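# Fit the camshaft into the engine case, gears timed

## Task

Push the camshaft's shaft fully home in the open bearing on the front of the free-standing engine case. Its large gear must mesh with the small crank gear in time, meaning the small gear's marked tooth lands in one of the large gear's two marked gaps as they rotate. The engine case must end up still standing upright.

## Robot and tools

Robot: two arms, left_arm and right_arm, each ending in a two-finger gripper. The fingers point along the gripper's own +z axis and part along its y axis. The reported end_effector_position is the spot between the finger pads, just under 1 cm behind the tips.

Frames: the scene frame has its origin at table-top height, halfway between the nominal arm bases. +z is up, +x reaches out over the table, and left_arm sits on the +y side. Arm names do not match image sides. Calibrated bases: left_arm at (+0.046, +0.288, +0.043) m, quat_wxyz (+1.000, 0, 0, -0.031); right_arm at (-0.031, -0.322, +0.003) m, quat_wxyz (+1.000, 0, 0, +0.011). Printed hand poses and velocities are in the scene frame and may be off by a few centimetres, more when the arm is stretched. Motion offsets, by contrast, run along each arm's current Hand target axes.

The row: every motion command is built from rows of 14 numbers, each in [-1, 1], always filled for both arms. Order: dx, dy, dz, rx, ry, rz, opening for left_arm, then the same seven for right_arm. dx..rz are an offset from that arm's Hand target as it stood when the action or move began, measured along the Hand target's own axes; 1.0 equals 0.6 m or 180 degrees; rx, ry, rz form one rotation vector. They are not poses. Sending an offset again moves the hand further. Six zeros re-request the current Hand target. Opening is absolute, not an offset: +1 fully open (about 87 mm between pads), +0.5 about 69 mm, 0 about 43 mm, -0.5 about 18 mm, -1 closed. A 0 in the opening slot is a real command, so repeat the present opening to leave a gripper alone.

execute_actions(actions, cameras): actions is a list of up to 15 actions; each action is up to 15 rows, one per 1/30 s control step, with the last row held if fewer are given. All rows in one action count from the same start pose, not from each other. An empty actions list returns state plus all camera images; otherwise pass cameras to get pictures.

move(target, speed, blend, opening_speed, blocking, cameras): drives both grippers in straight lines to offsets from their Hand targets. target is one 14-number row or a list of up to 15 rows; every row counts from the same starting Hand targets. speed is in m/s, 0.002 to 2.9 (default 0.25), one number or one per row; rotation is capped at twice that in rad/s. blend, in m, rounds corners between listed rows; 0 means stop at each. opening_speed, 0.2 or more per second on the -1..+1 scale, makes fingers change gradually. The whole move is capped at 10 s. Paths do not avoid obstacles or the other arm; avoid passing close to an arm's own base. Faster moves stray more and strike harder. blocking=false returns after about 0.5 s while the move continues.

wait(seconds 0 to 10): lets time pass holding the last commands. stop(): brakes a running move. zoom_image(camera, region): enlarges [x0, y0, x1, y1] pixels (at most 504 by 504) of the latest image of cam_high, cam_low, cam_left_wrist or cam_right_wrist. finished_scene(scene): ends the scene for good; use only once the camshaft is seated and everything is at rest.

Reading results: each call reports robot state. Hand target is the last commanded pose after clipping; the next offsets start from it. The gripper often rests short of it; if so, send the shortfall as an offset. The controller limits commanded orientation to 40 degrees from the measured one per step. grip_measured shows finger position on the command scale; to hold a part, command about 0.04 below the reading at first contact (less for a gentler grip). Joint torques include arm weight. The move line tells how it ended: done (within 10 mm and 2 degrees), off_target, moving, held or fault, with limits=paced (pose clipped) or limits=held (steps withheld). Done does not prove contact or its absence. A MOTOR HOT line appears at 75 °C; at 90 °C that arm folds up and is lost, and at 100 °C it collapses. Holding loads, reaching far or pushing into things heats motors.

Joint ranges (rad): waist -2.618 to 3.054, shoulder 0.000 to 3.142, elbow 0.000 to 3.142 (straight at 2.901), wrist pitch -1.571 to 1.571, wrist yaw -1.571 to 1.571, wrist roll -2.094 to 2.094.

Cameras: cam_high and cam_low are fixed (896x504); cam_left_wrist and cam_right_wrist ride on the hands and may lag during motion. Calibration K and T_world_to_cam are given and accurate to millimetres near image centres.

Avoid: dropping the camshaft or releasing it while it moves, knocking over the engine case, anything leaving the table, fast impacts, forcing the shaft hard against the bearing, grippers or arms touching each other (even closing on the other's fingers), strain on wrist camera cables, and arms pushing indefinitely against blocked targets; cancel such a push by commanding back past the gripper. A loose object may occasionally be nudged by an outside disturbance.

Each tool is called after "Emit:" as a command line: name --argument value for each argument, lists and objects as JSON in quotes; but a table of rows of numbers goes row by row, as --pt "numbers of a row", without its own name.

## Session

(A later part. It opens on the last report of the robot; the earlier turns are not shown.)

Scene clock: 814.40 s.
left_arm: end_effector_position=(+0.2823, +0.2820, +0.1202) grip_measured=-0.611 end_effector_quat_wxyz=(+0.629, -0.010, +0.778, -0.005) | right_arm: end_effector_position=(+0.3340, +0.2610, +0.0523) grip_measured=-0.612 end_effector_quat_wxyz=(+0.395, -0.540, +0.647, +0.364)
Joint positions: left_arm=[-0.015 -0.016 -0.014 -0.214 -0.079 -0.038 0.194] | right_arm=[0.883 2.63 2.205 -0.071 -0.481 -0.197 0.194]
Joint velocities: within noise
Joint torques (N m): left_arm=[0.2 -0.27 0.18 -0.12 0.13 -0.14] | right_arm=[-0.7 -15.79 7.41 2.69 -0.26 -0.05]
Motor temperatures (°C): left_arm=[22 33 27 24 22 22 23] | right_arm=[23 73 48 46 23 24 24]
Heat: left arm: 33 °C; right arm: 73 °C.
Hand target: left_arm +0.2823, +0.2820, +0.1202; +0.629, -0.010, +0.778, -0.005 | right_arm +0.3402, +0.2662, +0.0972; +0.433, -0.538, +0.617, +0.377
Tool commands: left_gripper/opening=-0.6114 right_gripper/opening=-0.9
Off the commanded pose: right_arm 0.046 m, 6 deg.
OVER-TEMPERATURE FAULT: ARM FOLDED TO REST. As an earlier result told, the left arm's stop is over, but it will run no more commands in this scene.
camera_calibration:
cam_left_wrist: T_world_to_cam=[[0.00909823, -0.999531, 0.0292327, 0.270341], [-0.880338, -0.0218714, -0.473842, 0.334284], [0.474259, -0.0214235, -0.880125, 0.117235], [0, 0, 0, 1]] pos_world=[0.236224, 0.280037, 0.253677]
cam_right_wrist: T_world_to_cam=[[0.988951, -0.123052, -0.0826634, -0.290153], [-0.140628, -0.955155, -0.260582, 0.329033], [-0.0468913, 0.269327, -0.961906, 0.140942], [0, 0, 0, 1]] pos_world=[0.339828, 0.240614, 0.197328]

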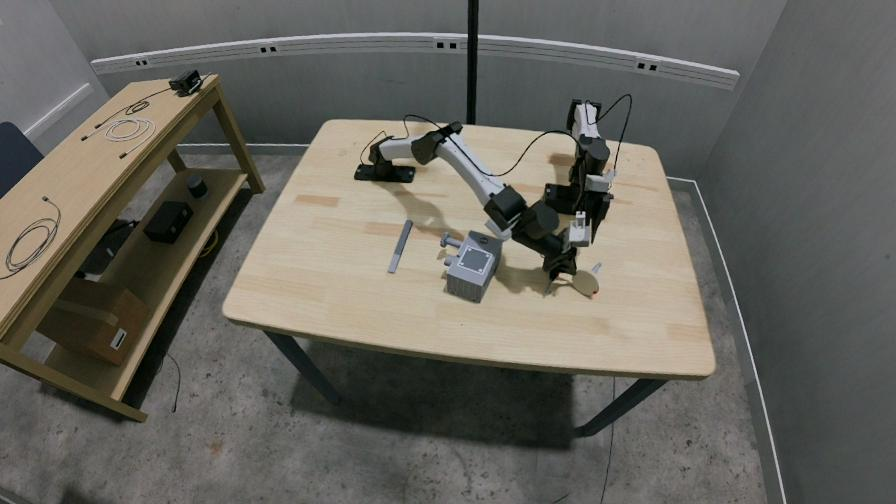

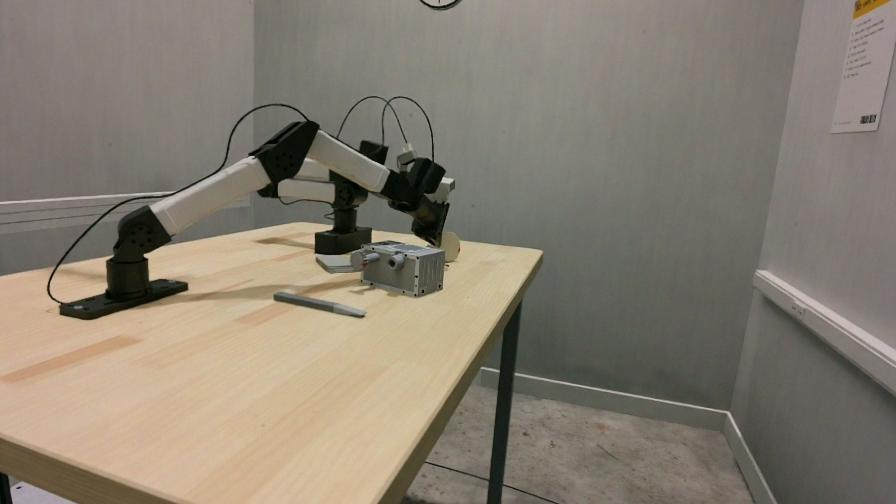

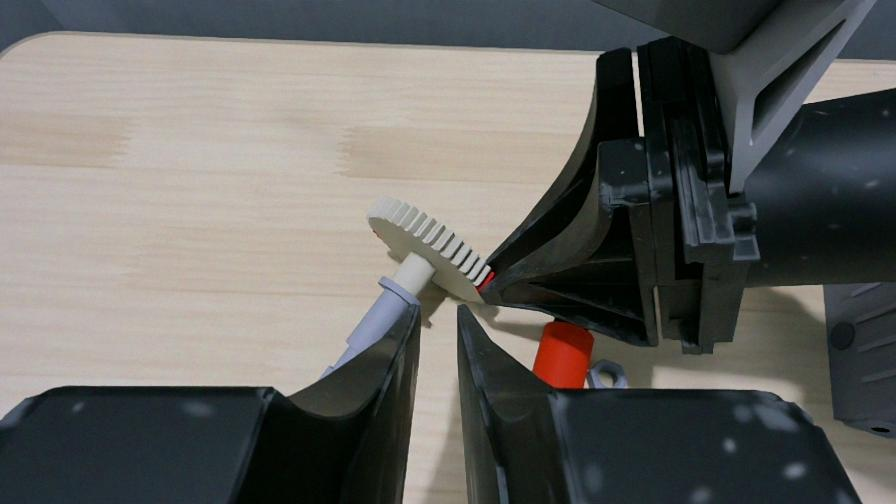

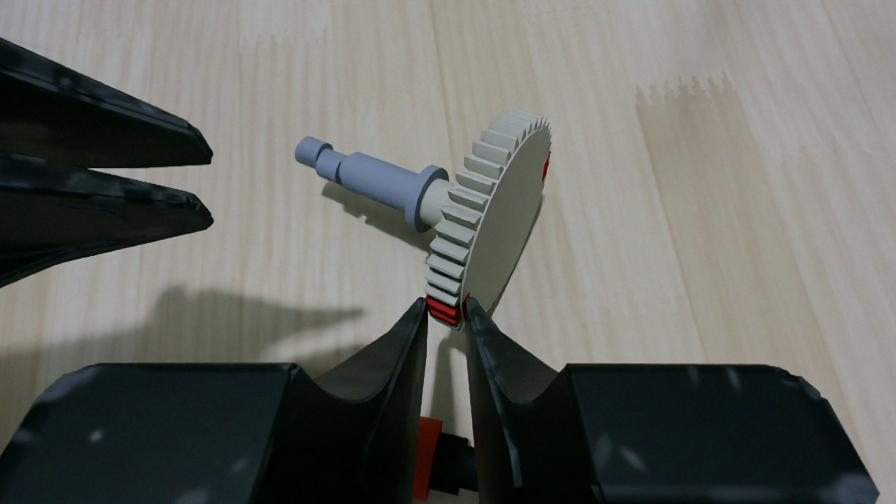

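Emit:
move --pt "0 0 0 0 0 0 -0.6 -0.091 0.026 -0.091 0 0 0 -0.9" --pt "0 0 0 0 0 0 -0.6 -0.022 0.164 -0.294 0 0 0 -0.9" --pt "0 0 0 0 0 0 -0.6 0.048 0.158 -0.572 0 0 0 -0.9" --speed 0.12 --blend 0.03 --cameras '["cam_high","cam_right_wrist","cam_low"]'

Scene clock: 833.77 s.
left_arm: end_effector_position=(+0.2823, +0.2820, +0.1202) grip_measured=-0.611 end_effector_quat_wxyz=(+0.629, -0.010, +0.778, -0.005) | right_arm: end_effector_position=(+0.2014, -0.0518, +0.1740) grip_measured=-0.646 end_effector_quat_wxyz=(+0.417, -0.532, +0.637, +0.371)
Joint positions: left_arm=[-0.015 -0.016 -0.014 -0.214 -0.079 -0.038 0.194] | right_arm=[0.512 1.247 0.817 -0.143 -0.804 -0.404 0.177]
Joint torques (N m): left_arm=[0.27 -0.14 0.42 -0.05 0.16 -0.11] | right_arm=[-0.62 -4.52 7.95 2.21 -0.47 -0.04]
Motor temperatures (°C): left_arm=[22 33 27 23 22 22 23] | right_arm=[23 73 47 47 23 24 24]
Heat: left arm: 33 °C; right arm: 73 °C. Fold the right arm in close to its base, or ease its load, before you think long.
Hand target: left_arm +0.2823, +0.2820, +0.1202; +0.629, -0.010, +0.778, -0.005 | right_arm +0.2005, -0.0502, +0.1869; +0.434, -0.538, +0.617, +0.377
Tool commands: left_gripper/opening=-0.6114 right_gripper/opening=-0.9
Off the commanded pose: right_arm 0.013 m, 3 deg.
OVER-TEMPERATURE FAULT: ARM FOLDED TO REST. As an earlier result told, the left arm's stop is over, but it will run no more commands in this scene. The left arm ran none of this call's commands.
MOTOR HOT: joint 2 (shoulder) of the right arm reports 73 °C; the controller's stop level is 90 °C. To cool a motor, set the load down, stop pushing, or move to a pose that needs little force.
move: fault (left_arm), off_target (right_arm)
camera_calibration:
cam_right_wrist: T_world_to_cam=[[0.98943, -0.129272, -0.0657095, -0.190781], [-0.143333, -0.940583, -0.30783, 0.0528235], [-0.0220116, 0.313994, -0.94917, 0.331201], [0, 0, 0, 1]] pos_world=[0.203626, -0.0789728, 0.31809]
Images, in order (width x height): cam_high 896x504, cam_low 896x504, cam_right_wrist 896x504.

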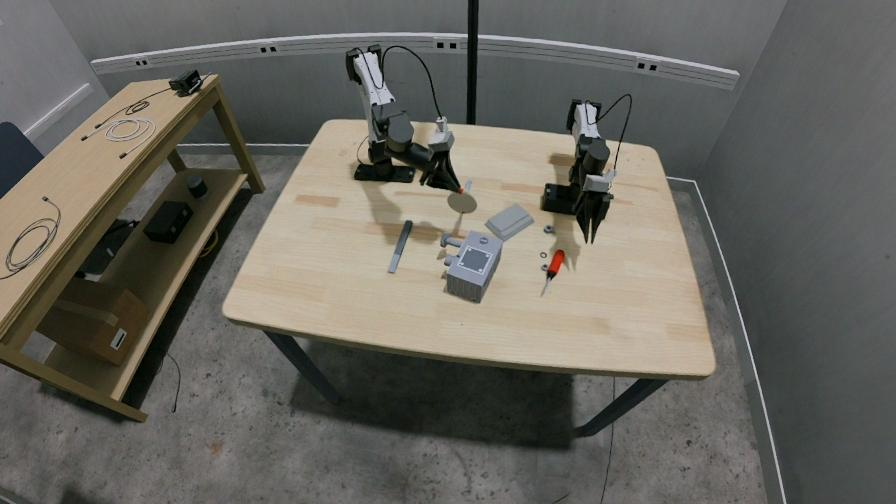

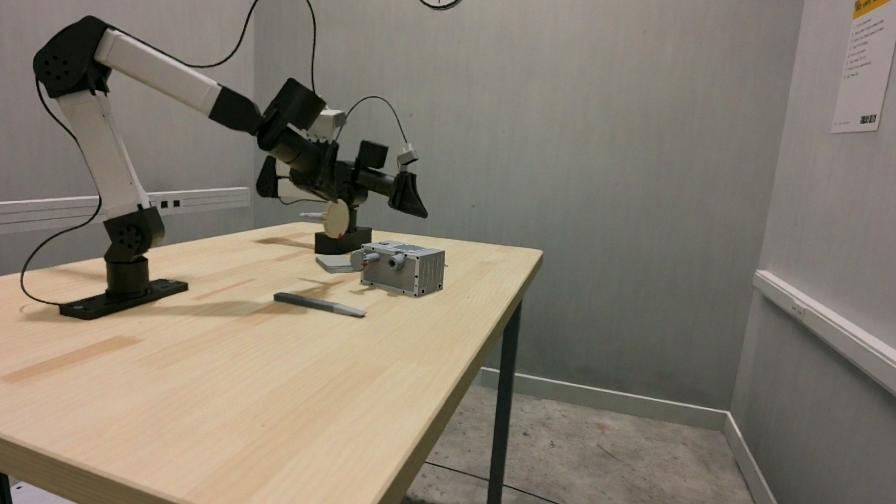

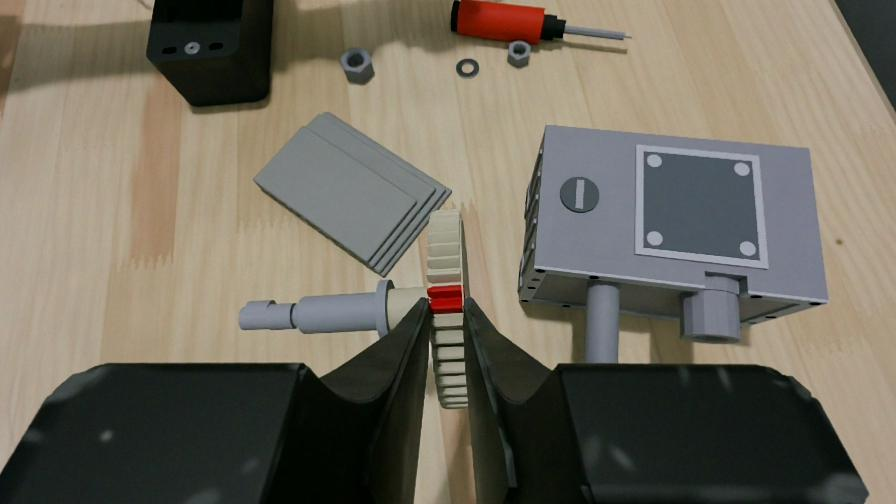

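Emit:
move --target '[0,0,0,0,0,0,-0.6,0.101,-0.201,-0.220,0.325,0.2875,0.4636,-0.9]' --speed 0.2 --cameras '["cam_high","cam_right_wrist","cam_low"]'

Scene clock: 887.50 s.
left_arm: end_effector_position=(+0.2823, +0.2820, +0.1202) grip_measured=-0.611 end_effector_quat_wxyz=(+0.629, -0.010, +0.778, -0.005) | right_arm: end_effector_position=(+0.2982, -0.2088, +0.1647) grip_measured=-0.648 end_effector_quat_wxyz=(+0.005, +0.123, +0.992, +0.006)
Joint positions: left_arm=[-0.015 -0.016 -0.014 -0.214 -0.079 -0.038 0.194] | right_arm=[0.249 2.022 2.024 -1.559 -0.007 0.516 0.176]
Joint torques (N m): left_arm=[0.16 -0.23 0.24 -0.05 0.15 -0.07] | right_arm=[-0.55 -7.57 9.62 0.28 0.13 0.13]
Motor temperatures (°C): left_arm=[22 32 27 23 22 22 23] | right_arm=[23 47 49 45 23 24 25]
Heat: left arm: 32 °C; right arm: 49 °C.
Hand target: left_arm +0.2823, +0.2820, +0.1202; +0.629, -0.010, +0.778, -0.005 | right_arm +0.3001, -0.2102, +0.1748; +0.000, +0.130, +0.992, +0.000
Tool commands: left_gripper/opening=-0.6114 right_gripper/opening=-0.9
Off the commanded pose: right_arm 0.010 m, 1 deg.
OVER-TEMPERATURE FAULT: ARM FOLDED TO REST. As an earlier result told, the left arm's stop is over, but it will run no more commands in this scene. The left arm ran none of this call's commands.
MOTOR HOT: cleared for the motors of the right arm.
joint sent to its limit (right arm) — joint 4 (wrist pitch), lower limit. The joint targets still meet the commanded pose.
move: fault (left_arm)
camera_calibration:
cam_right_wrist: T_world_to_cam=[[-0.265913, -0.962454, -0.054515, -0.108953], [-0.637159, 0.133038, 0.759164, 0.111809], [-0.723408, 0.236606, -0.648613, 0.517198], [0, 0, 0, 1]] pos_world=[0.416413, -0.24211, 0.244641]
Images, in order (width x height): cam_high 896x504, cam_low 896x504, cam_right_wrist 896x504.

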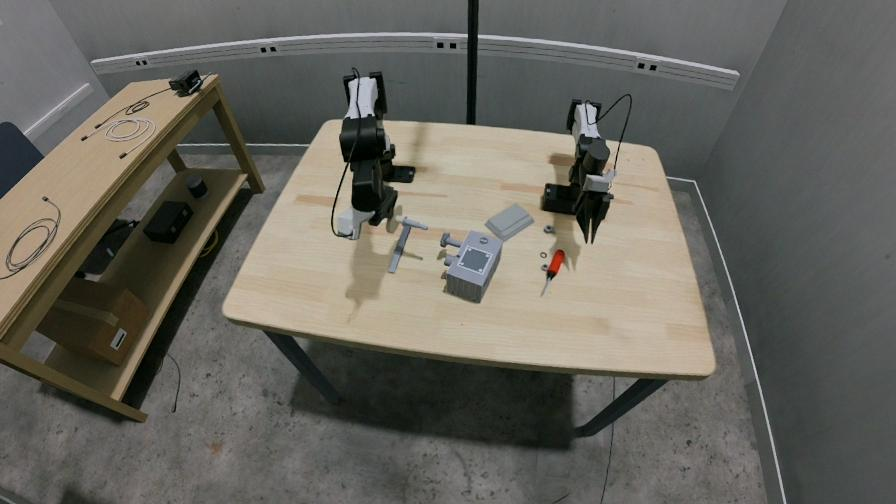

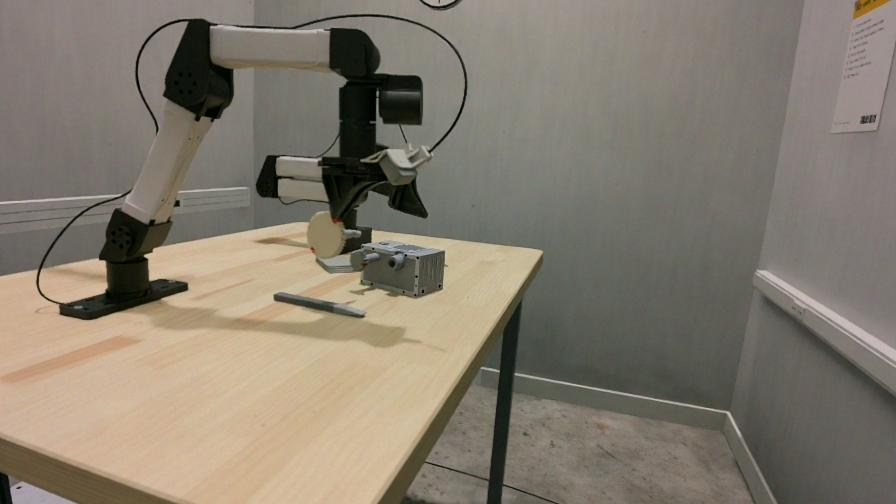

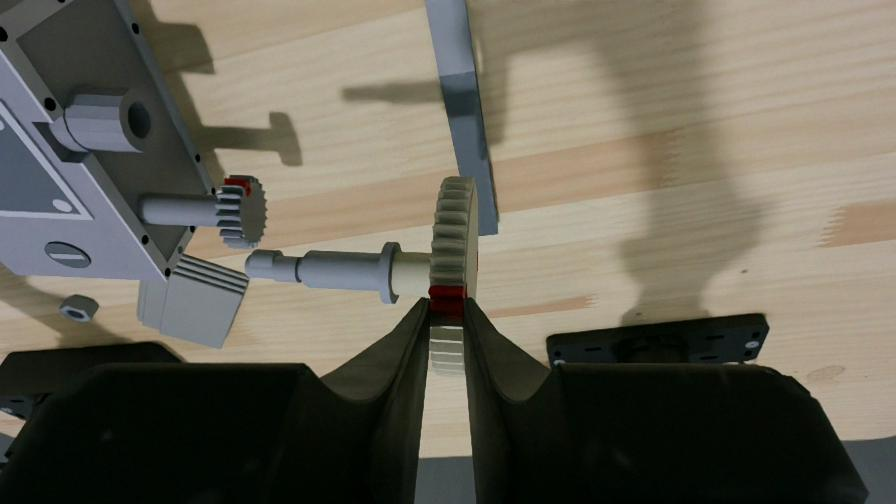

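Emit:
zoom_image --camera "cam_right_wrist" --region '[0, 0, 504, 350]'

Emit:
zoom_image --camera "cam_high" --region '[330, 190, 530, 310]'

Emit:
zoom_image --camera "cam_low" --region '[270, 190, 470, 310]'

Scaled by 1.000.

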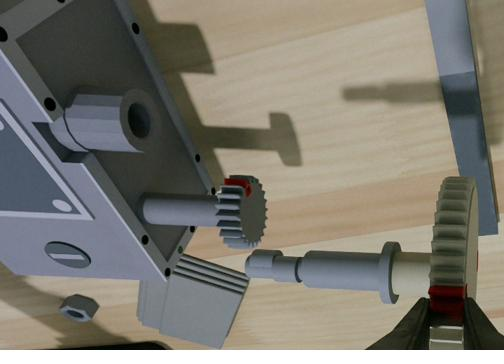

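Scaled by 2.520 from the camera's 896x504 image, which has a finer 1280x720 frame.

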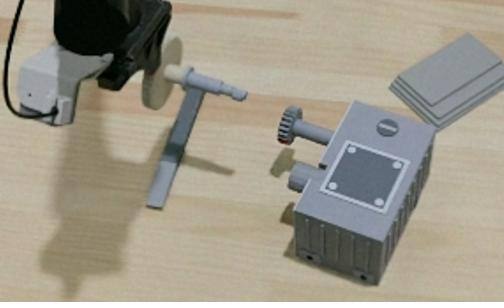

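Scaled by 2.520 from the camera's 896x504 image, which has a finer 1280x720 frame.

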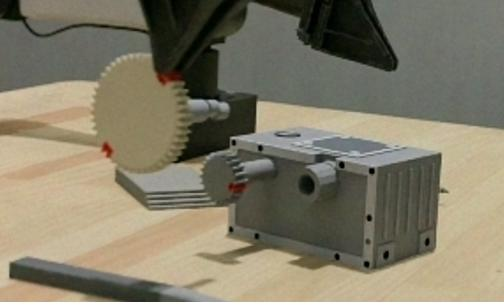

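Emit:
move --target '[0,0,0,0,0,0,-0.6,-0.027,0.047,0.125,0,0,0,-0.9]' --speed 0.12 --cameras '["cam_high","cam_right_wrist","cam_low"]'

Emit:
zoom_image --camera "cam_high" --region '[380, 210, 520, 310]'

Emit:
zoom_image --camera "cam_low" --region '[290, 200, 470, 310]'

Scene clock: 932.60 s.
left_arm: end_effector_position=(+0.2823, +0.2820, +0.1202) grip_measured=-0.611 end_effector_quat_wxyz=(+0.629, -0.010, +0.778, -0.005) | right_arm: end_effector_position=(+0.3193, -0.1902, +0.0969) grip_measured=-0.648 end_effector_quat_wxyz=(-0.013, +0.128, +0.992, -0.003)
Joint positions: left_arm=[-0.015 -0.016 -0.014 -0.214 -0.079 -0.038 0.194] | right_arm=[0.279 2.144 1.932 -1.385 -0.005 0.556 0.176]
Joint torques (N m): left_arm=[0.29 -0.28 0.12 -0.09 0.13 -0.08] | right_arm=[0.28 -8.8 6.57 0.61 0.14 0.12]
Motor temperatures (°C): left_arm=[22 31 27 23 22 22 23] | right_arm=[23 44 50 39 23 24 25]
Heat: left arm: 31 °C; right arm: 50 °C.
Hand target: left_arm +0.2823, +0.2820, +0.1202; +0.629, -0.010, +0.778, -0.005 | right_arm +0.3230, -0.1871, +0.0998; +0.000, +0.130, +0.992, +0.000
Tool commands: left_gripper/opening=-0.6114 right_gripper/opening=-0.9
Off the commanded pose: right_arm 0.006 m, 2 deg.
OVER-TEMPERATURE FAULT: ARM FOLDED TO REST. As an earlier result told, the left arm's stop is over, but it will run no more commands in this scene. The left arm ran none of this call's commands.
move: fault (left_arm)
camera_calibration:
cam_right_wrist: T_world_to_cam=[[-0.277144, -0.960341, -0.0305892, -0.0874349], [-0.605949, 0.149986, 0.781237, 0.16547], [-0.745666, 0.23505, -0.623485, 0.488427], [0, 0, 0, 1]] pos_world=[0.440238, -0.22359, 0.172582]
Images, in order (width x height): cam_high 896x504, cam_low 896x504, cam_right_wrist 896x504.

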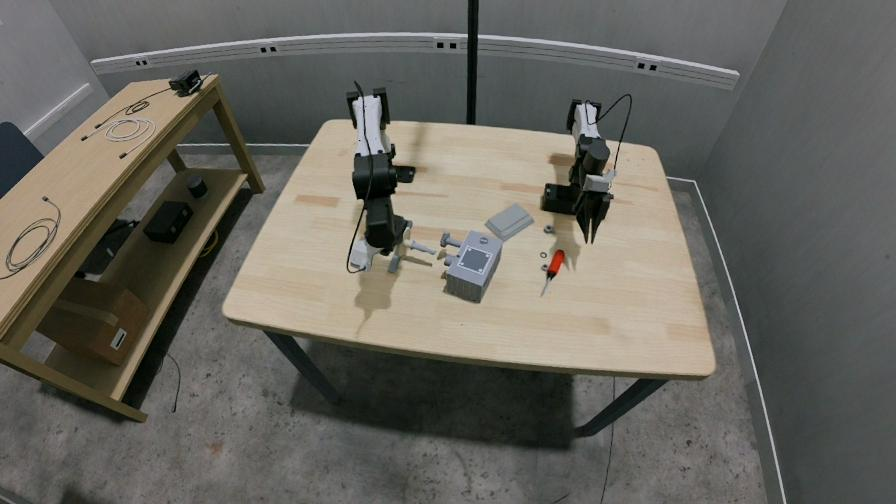

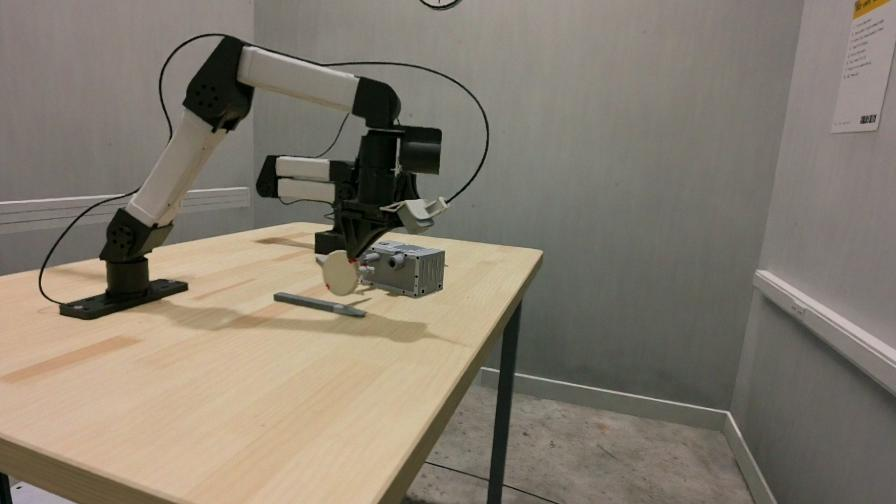

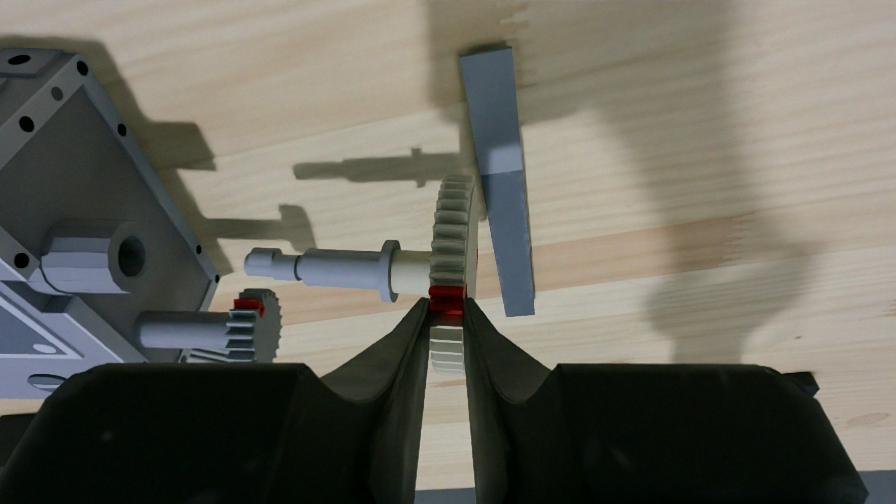

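Scaled by 3.600 from the camera's 896x504 image, which has a finer 1280x720 frame.

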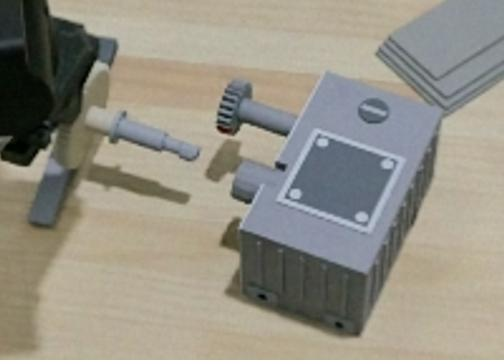

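Scaled by 2.800 from the camera's 896x504 image, which has a finer 1280x720 frame.

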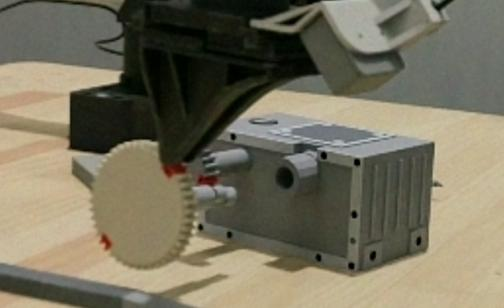

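Emit:
move --pt "0 0 0 0 0 0 -0.6 -0.016 0.01 -0.05 0 0 0 -0.9" --speed 0.08

Scene clock: 962.73 s.
left_arm: end_effector_position=(+0.2823, +0.2820, +0.1202) grip_measured=-0.611 end_effector_quat_wxyz=(+0.629, -0.010, +0.778, -0.005) | right_arm: end_effector_position=(+0.3330, -0.1860, +0.1202) grip_measured=-0.648 end_effector_quat_wxyz=(-0.007, +0.128, +0.992, -0.001)
Joint positions: left_arm=[-0.015 -0.016 -0.014 -0.214 -0.079 -0.038 0.194] | right_arm=[0.279 2.211 2.135 -1.508 -0.004 0.557 0.176]
Joint torques (N m): left_arm=[0.17 -0.1 0.32 -0.1 0.14 -0.08] | right_arm=[0.24 -8.69 9.62 0.2 0.13 0.12]
Heat: left arm: 31 °C; right arm: 47 °C.
Hand target: left_arm +0.2823, +0.2820, +0.1202; +0.629, -0.010, +0.778, -0.005 | right_arm +0.3338, -0.1837, +0.1299; +0.000, +0.130, +0.992, +0.000
Tool commands: left_gripper/opening=-0.6114 right_gripper/opening=-0.9
Off the commanded pose: right_arm 0.010 m, 1 deg.
OVER-TEMPERATURE FAULT: ARM FOLDED TO REST. As an earlier result told, the left arm's stop is over, but it will run no more commands in this scene. The left arm ran none of this call's commands.
move: fault (left_arm)

Emit:
move --pt "0 0 0 0 0 0 -0.6 0 0.025 0.03 0 0 0 -0.9" --speed 0.06 --cameras '["cam_high","cam_right_wrist","cam_low"]'

Emit:
zoom_image --camera "cam_high" --region '[380, 210, 520, 310]'

Emit:
zoom_image --camera "cam_low" --region '[290, 200, 470, 310]'

Scene clock: 969.33 s.
left_arm: end_effector_position=(+0.2823, +0.2820, +0.1202) grip_measured=-0.611 end_effector_quat_wxyz=(+0.629, -0.010, +0.778, -0.005) | right_arm: end_effector_position=(+0.3323, -0.1733, +0.1082) grip_measured=-0.648 end_effector_quat_wxyz=(-0.015, +0.128, +0.992, -0.005)
Joint positions: left_arm=[-0.015 -0.016 -0.014 -0.214 -0.079 -0.038 0.194] | right_arm=[0.308 2.242 2.135 -1.495 -0.003 0.585 0.176]
Joint torques (N m): left_arm=[0.27 -0.08 0.23 -0.07 0.15 -0.04] | right_arm=[0.27 -8.95 7.43 0.6 0.12 0.11]
Heat: left arm: 31 °C; right arm: 48 °C.
Hand target: left_arm +0.2823, +0.2820, +0.1202; +0.629, -0.010, +0.778, -0.005 | right_arm +0.3378, -0.1692, +0.1118; +0.000, +0.130, +0.992, +0.000
Tool commands: left_gripper/opening=-0.6114 right_gripper/opening=-0.9
Off the commanded pose: right_arm 0.008 m, 2 deg.
OVER-TEMPERATURE FAULT: ARM FOLDED TO REST. As an earlier result told, the left arm's stop is over, but it will run no more commands in this scene. The left arm ran none of this call's commands.
move: fault (left_arm)
camera_calibration:
cam_right_wrist: T_world_to_cam=[[-0.27682, -0.960567, -0.0261101, -0.0678792], [-0.602686, 0.152393, 0.783292, 0.161053], [-0.748425, 0.232567, -0.621106, 0.501543], [0, 0, 0, 1]] pos_world=[0.453641, -0.206388, 0.183587]
Images, in order (width x height): cam_high 896x504, cam_low 896x504, cam_right_wrist 896x504.

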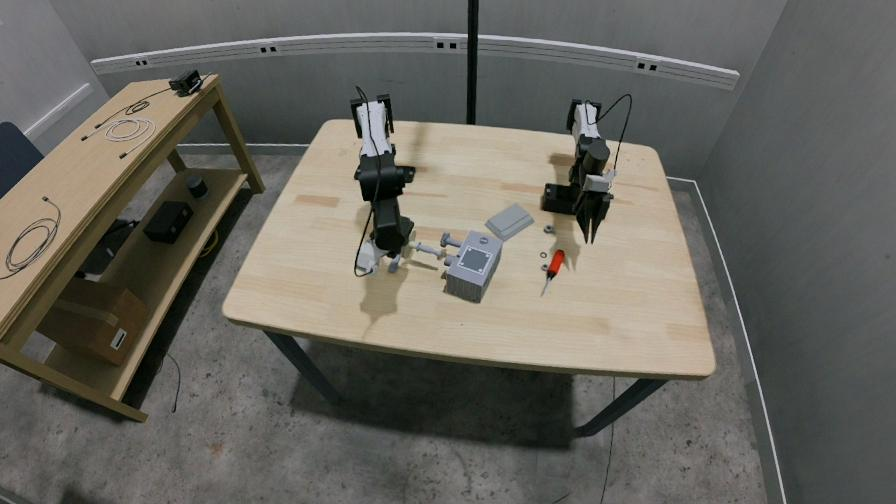

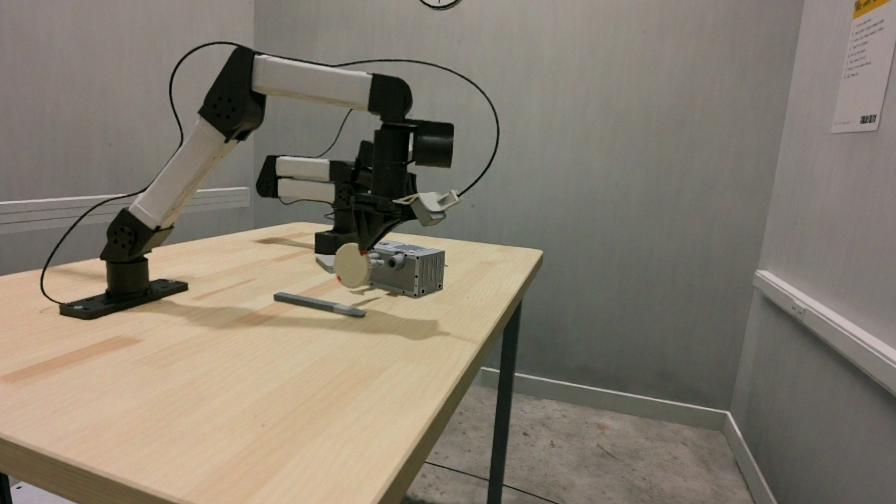

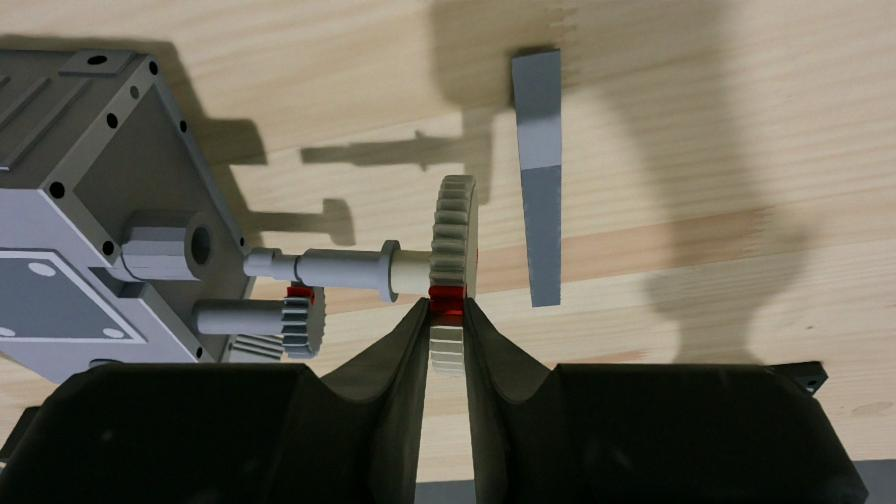

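Scaled by 3.600 from the camera's 896x504 image, which has a finer 1280x720 frame.

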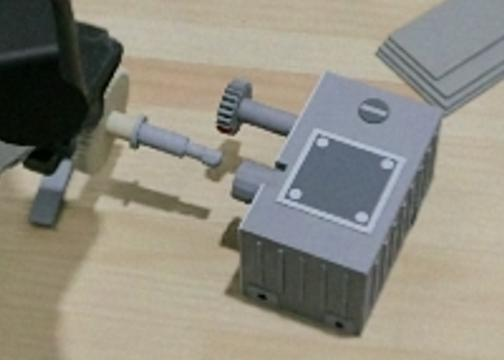

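Scaled by 2.800 from the camera's 896x504 image, which has a finer 1280x720 frame.

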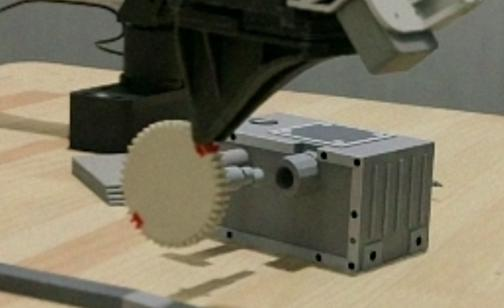

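Emit:
move --pt "0 0 0 0 0 0 -0.6 -0.01 0 0.0167 -0.022 0 0 -0.9" --speed 0.05 --cameras '["cam_high","cam_right_wrist","cam_low"]'

Emit:
zoom_image --camera "cam_high" --region '[380, 210, 520, 310]'

Emit:
zoom_image --camera "cam_low" --region '[310, 220, 430, 300]'

Scene clock: 1006.37 s.
left_arm: end_effector_position=(+0.2823, +0.2820, +0.1202) grip_measured=-0.611 end_effector_quat_wxyz=(+0.629, -0.010, +0.778, -0.005) | right_arm: end_effector_position=(+0.3394, -0.1733, +0.0890) grip_measured=-0.648 end_effector_quat_wxyz=(-0.013, +0.132, +0.991, +0.014)
Joint positions: left_arm=[-0.015 -0.016 -0.014 -0.214 -0.079 -0.038 0.194] | right_arm=[0.289 2.242 2.058 -1.399 -0.036 0.574 0.176]
Joint torques (N m): left_arm=[0.02 -0.47 0.18 -0.08 0.14 -0.07] | right_arm=[-0.69 -11.34 6.28 0.66 -0.17 -0.09]
Heat: left arm: 30 °C; right arm: 48 °C.
Hand target: left_arm +0.2823, +0.2820, +0.1202; +0.629, -0.010, +0.778, -0.005 | right_arm +0.3436, -0.1708, +0.1018; +0.005, +0.130, +0.991, +0.035
Tool commands: left_gripper/opening=-0.6114 right_gripper/opening=-0.9
Off the commanded pose: right_arm 0.014 m, 3 deg.
OVER-TEMPERATURE FAULT: ARM FOLDED TO REST. As an earlier result told, the left arm's stop is over, but it will run no more commands in this scene. The left arm ran none of this call's commands.
move: fault (left_arm), off_target (right_arm)
camera_calibration:
cam_right_wrist: T_world_to_cam=[[-0.284073, -0.956685, -0.0636978, -0.060035], [-0.60762, 0.128236, 0.783807, 0.177845], [-0.741688, 0.261362, -0.617729, 0.497276], [0, 0, 0, 1]] pos_world=[0.459831, -0.21021, 0.163962]
Images, in order (width x height): cam_high 896x504, cam_low 896x504, cam_right_wrist 896x504.

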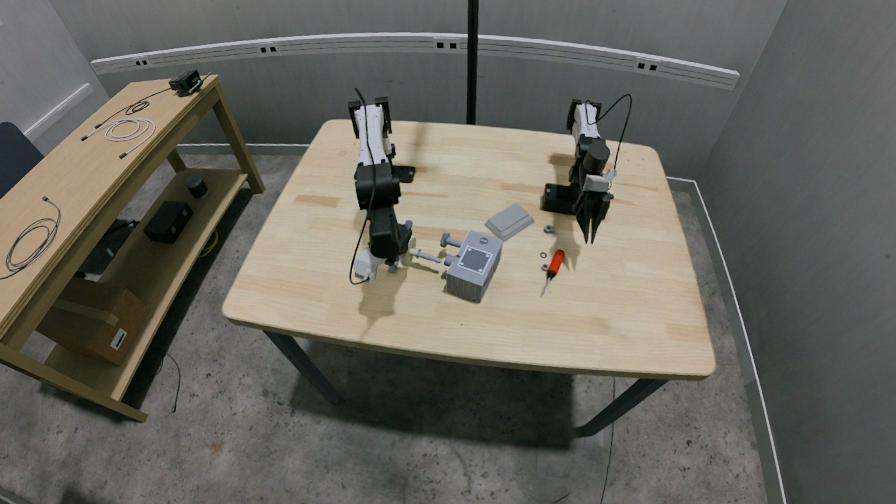

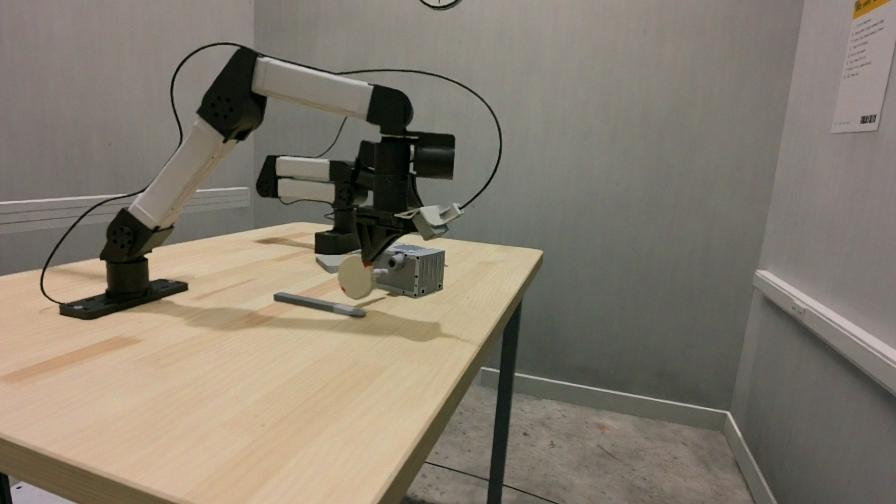

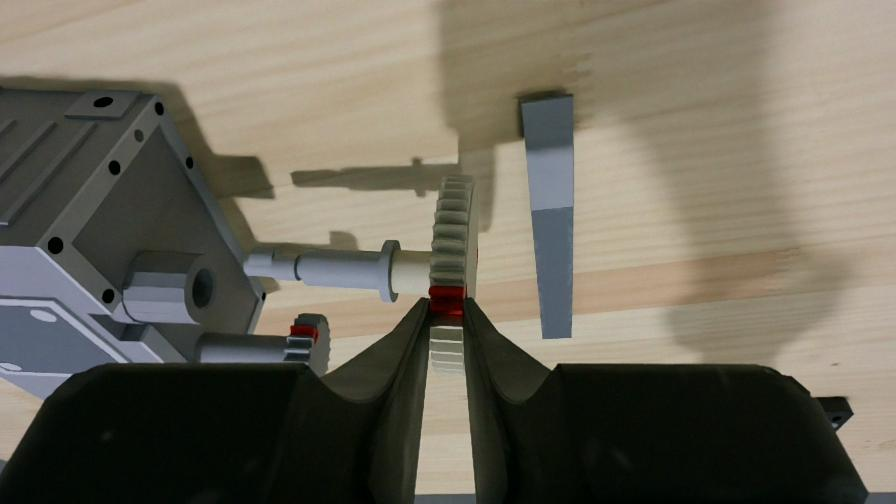

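Scaled by 3.600 from the camera's 896x504 image, which has a finer 1280x720 frame.

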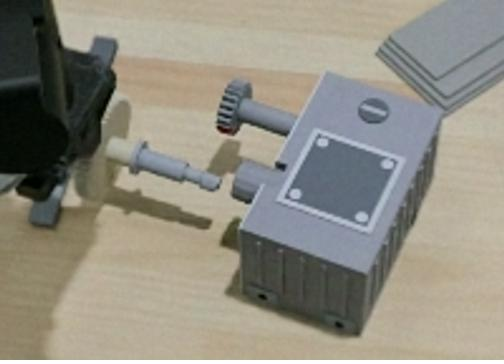

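Scaled by 4.200 from the camera's 896x504 image, which has a finer 1280x720 frame.

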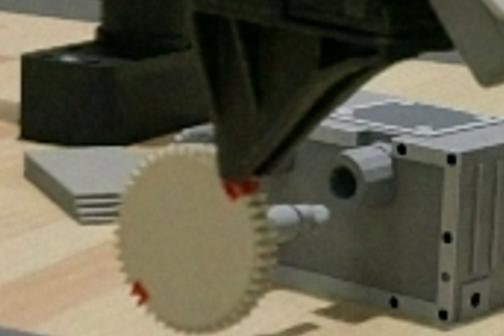

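Emit:
move --pt "0 0 0 0 0 0 -0.6 -0.005 -0.012 -0.04 -0.02 0 0 -0.9" --pt "0 0 0 0 0 0 -0.6 -0.005 0.0 -0.018 -0.02 0 0 -0.9" --speed 0.05 --cameras '["cam_high","cam_right_wrist","cam_low"]'

Emit:
zoom_image --camera "cam_high" --region '[380, 210, 520, 310]'

Emit:
zoom_image --camera "cam_low" --region '[310, 220, 430, 300]'

Scene clock: 1018.53 s.
left_arm: end_effector_position=(+0.2823, +0.2820, +0.1202) grip_measured=-0.611 end_effector_quat_wxyz=(+0.629, -0.010, +0.778, -0.005) | right_arm: end_effector_position=(+0.3440, -0.1800, +0.1013) grip_measured=-0.648 end_effector_quat_wxyz=(-0.008, +0.131, +0.990, +0.046)
Joint positions: left_arm=[-0.015 -0.016 -0.014 -0.214 -0.079 -0.038 0.194] | right_arm=[0.249 2.214 2.058 -1.393 -0.09 0.534 0.176]
Joint torques (N m): left_arm=[-0.05 -0.32 0.28 -0.08 0.15 -0.09] | right_arm=[0.32 -10.91 6.2 0.77 -0.21 0.08]
Motor temperatures (°C): left_arm=[22 30 26 23 22 22 23] | right_arm=[23 50 47 36 23 24 25]
Heat: left arm: 30 °C; right arm: 50 °C.
Hand target: left_arm +0.2823, +0.2820, +0.1202; +0.629, -0.010, +0.778, -0.005 | right_arm +0.3462, -0.1721, +0.1127; +0.009, +0.129, +0.989, +0.066
Tool commands: left_gripper/opening=-0.611401 right_gripper/opening=-0.9
Off the commanded pose: right_arm 0.014 m, 3 deg.
OVER-TEMPERATURE FAULT: ARM FOLDED TO REST. As an earlier result told, the left arm's stop is over, but it will run no more commands in this scene. The left arm ran none of this call's commands.
move: fault (left_arm), off_target (right_arm)
camera_calibration:
cam_right_wrist: T_world_to_cam=[[-0.281993, -0.950703, -0.129008, -0.0573621], [-0.623013, 0.0791966, 0.778192, 0.168824], [-0.729613, 0.299819, -0.614634, 0.512482], [0, 0, 0, 1]] pos_world=[0.462917, -0.221556, 0.176211]
Images, in order (width x height): cam_high 896x504, cam_low 896x504, cam_right_wrist 896x504.

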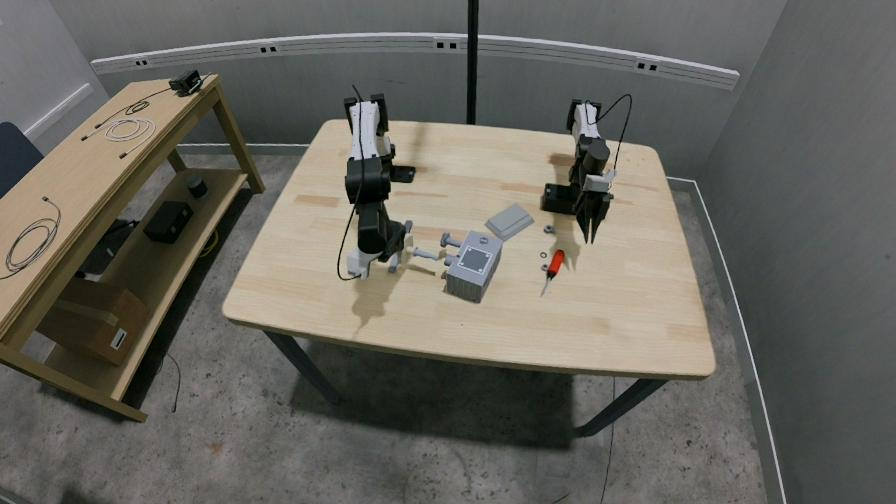

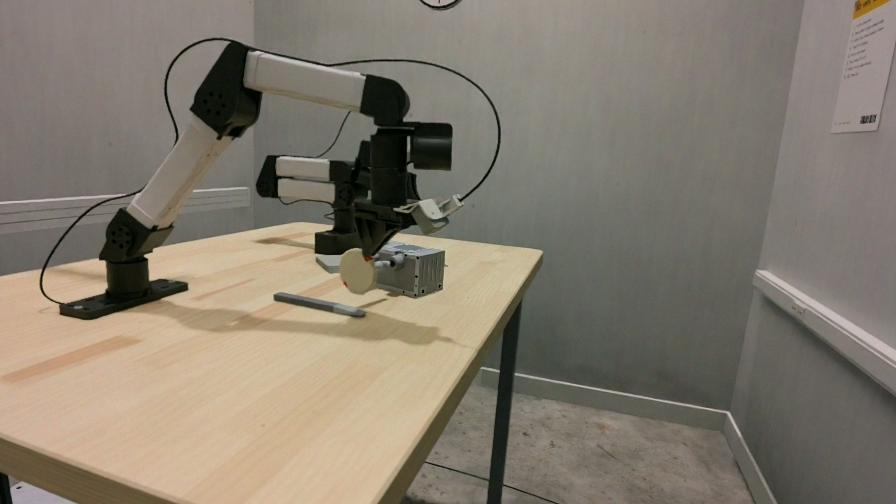

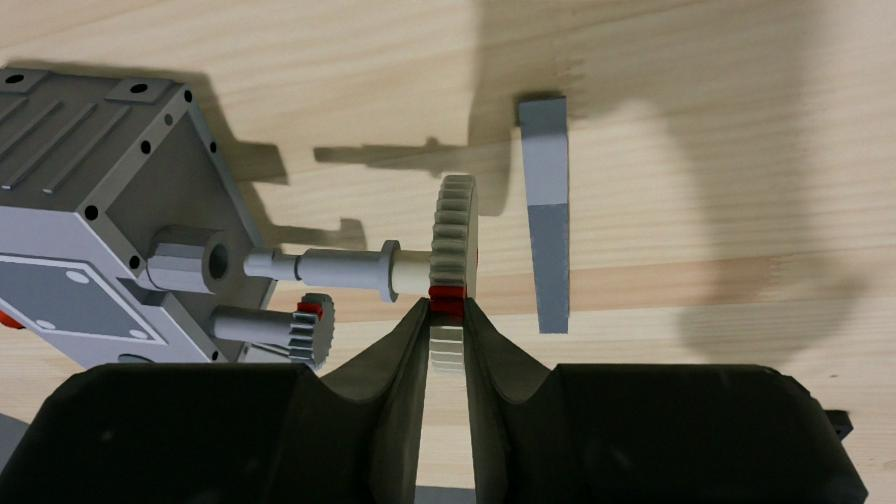

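Scaled by 3.600 from the camera's 896x504 image, which has a finer 1280x720 frame.

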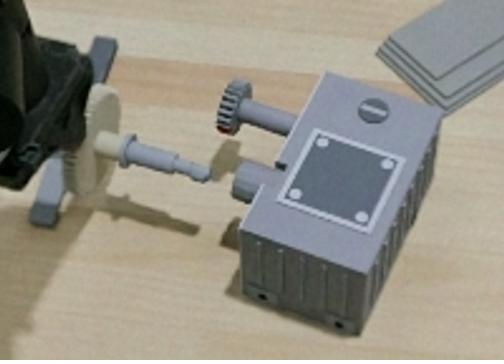

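Scaled by 4.200 from the camera's 896x504 image, which has a finer 1280x720 frame.

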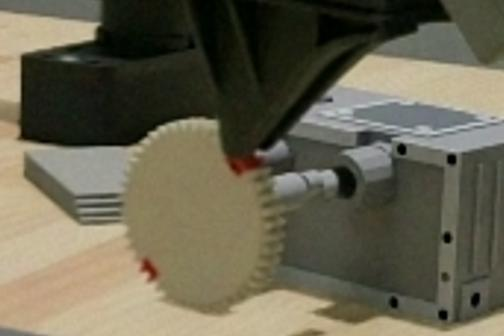

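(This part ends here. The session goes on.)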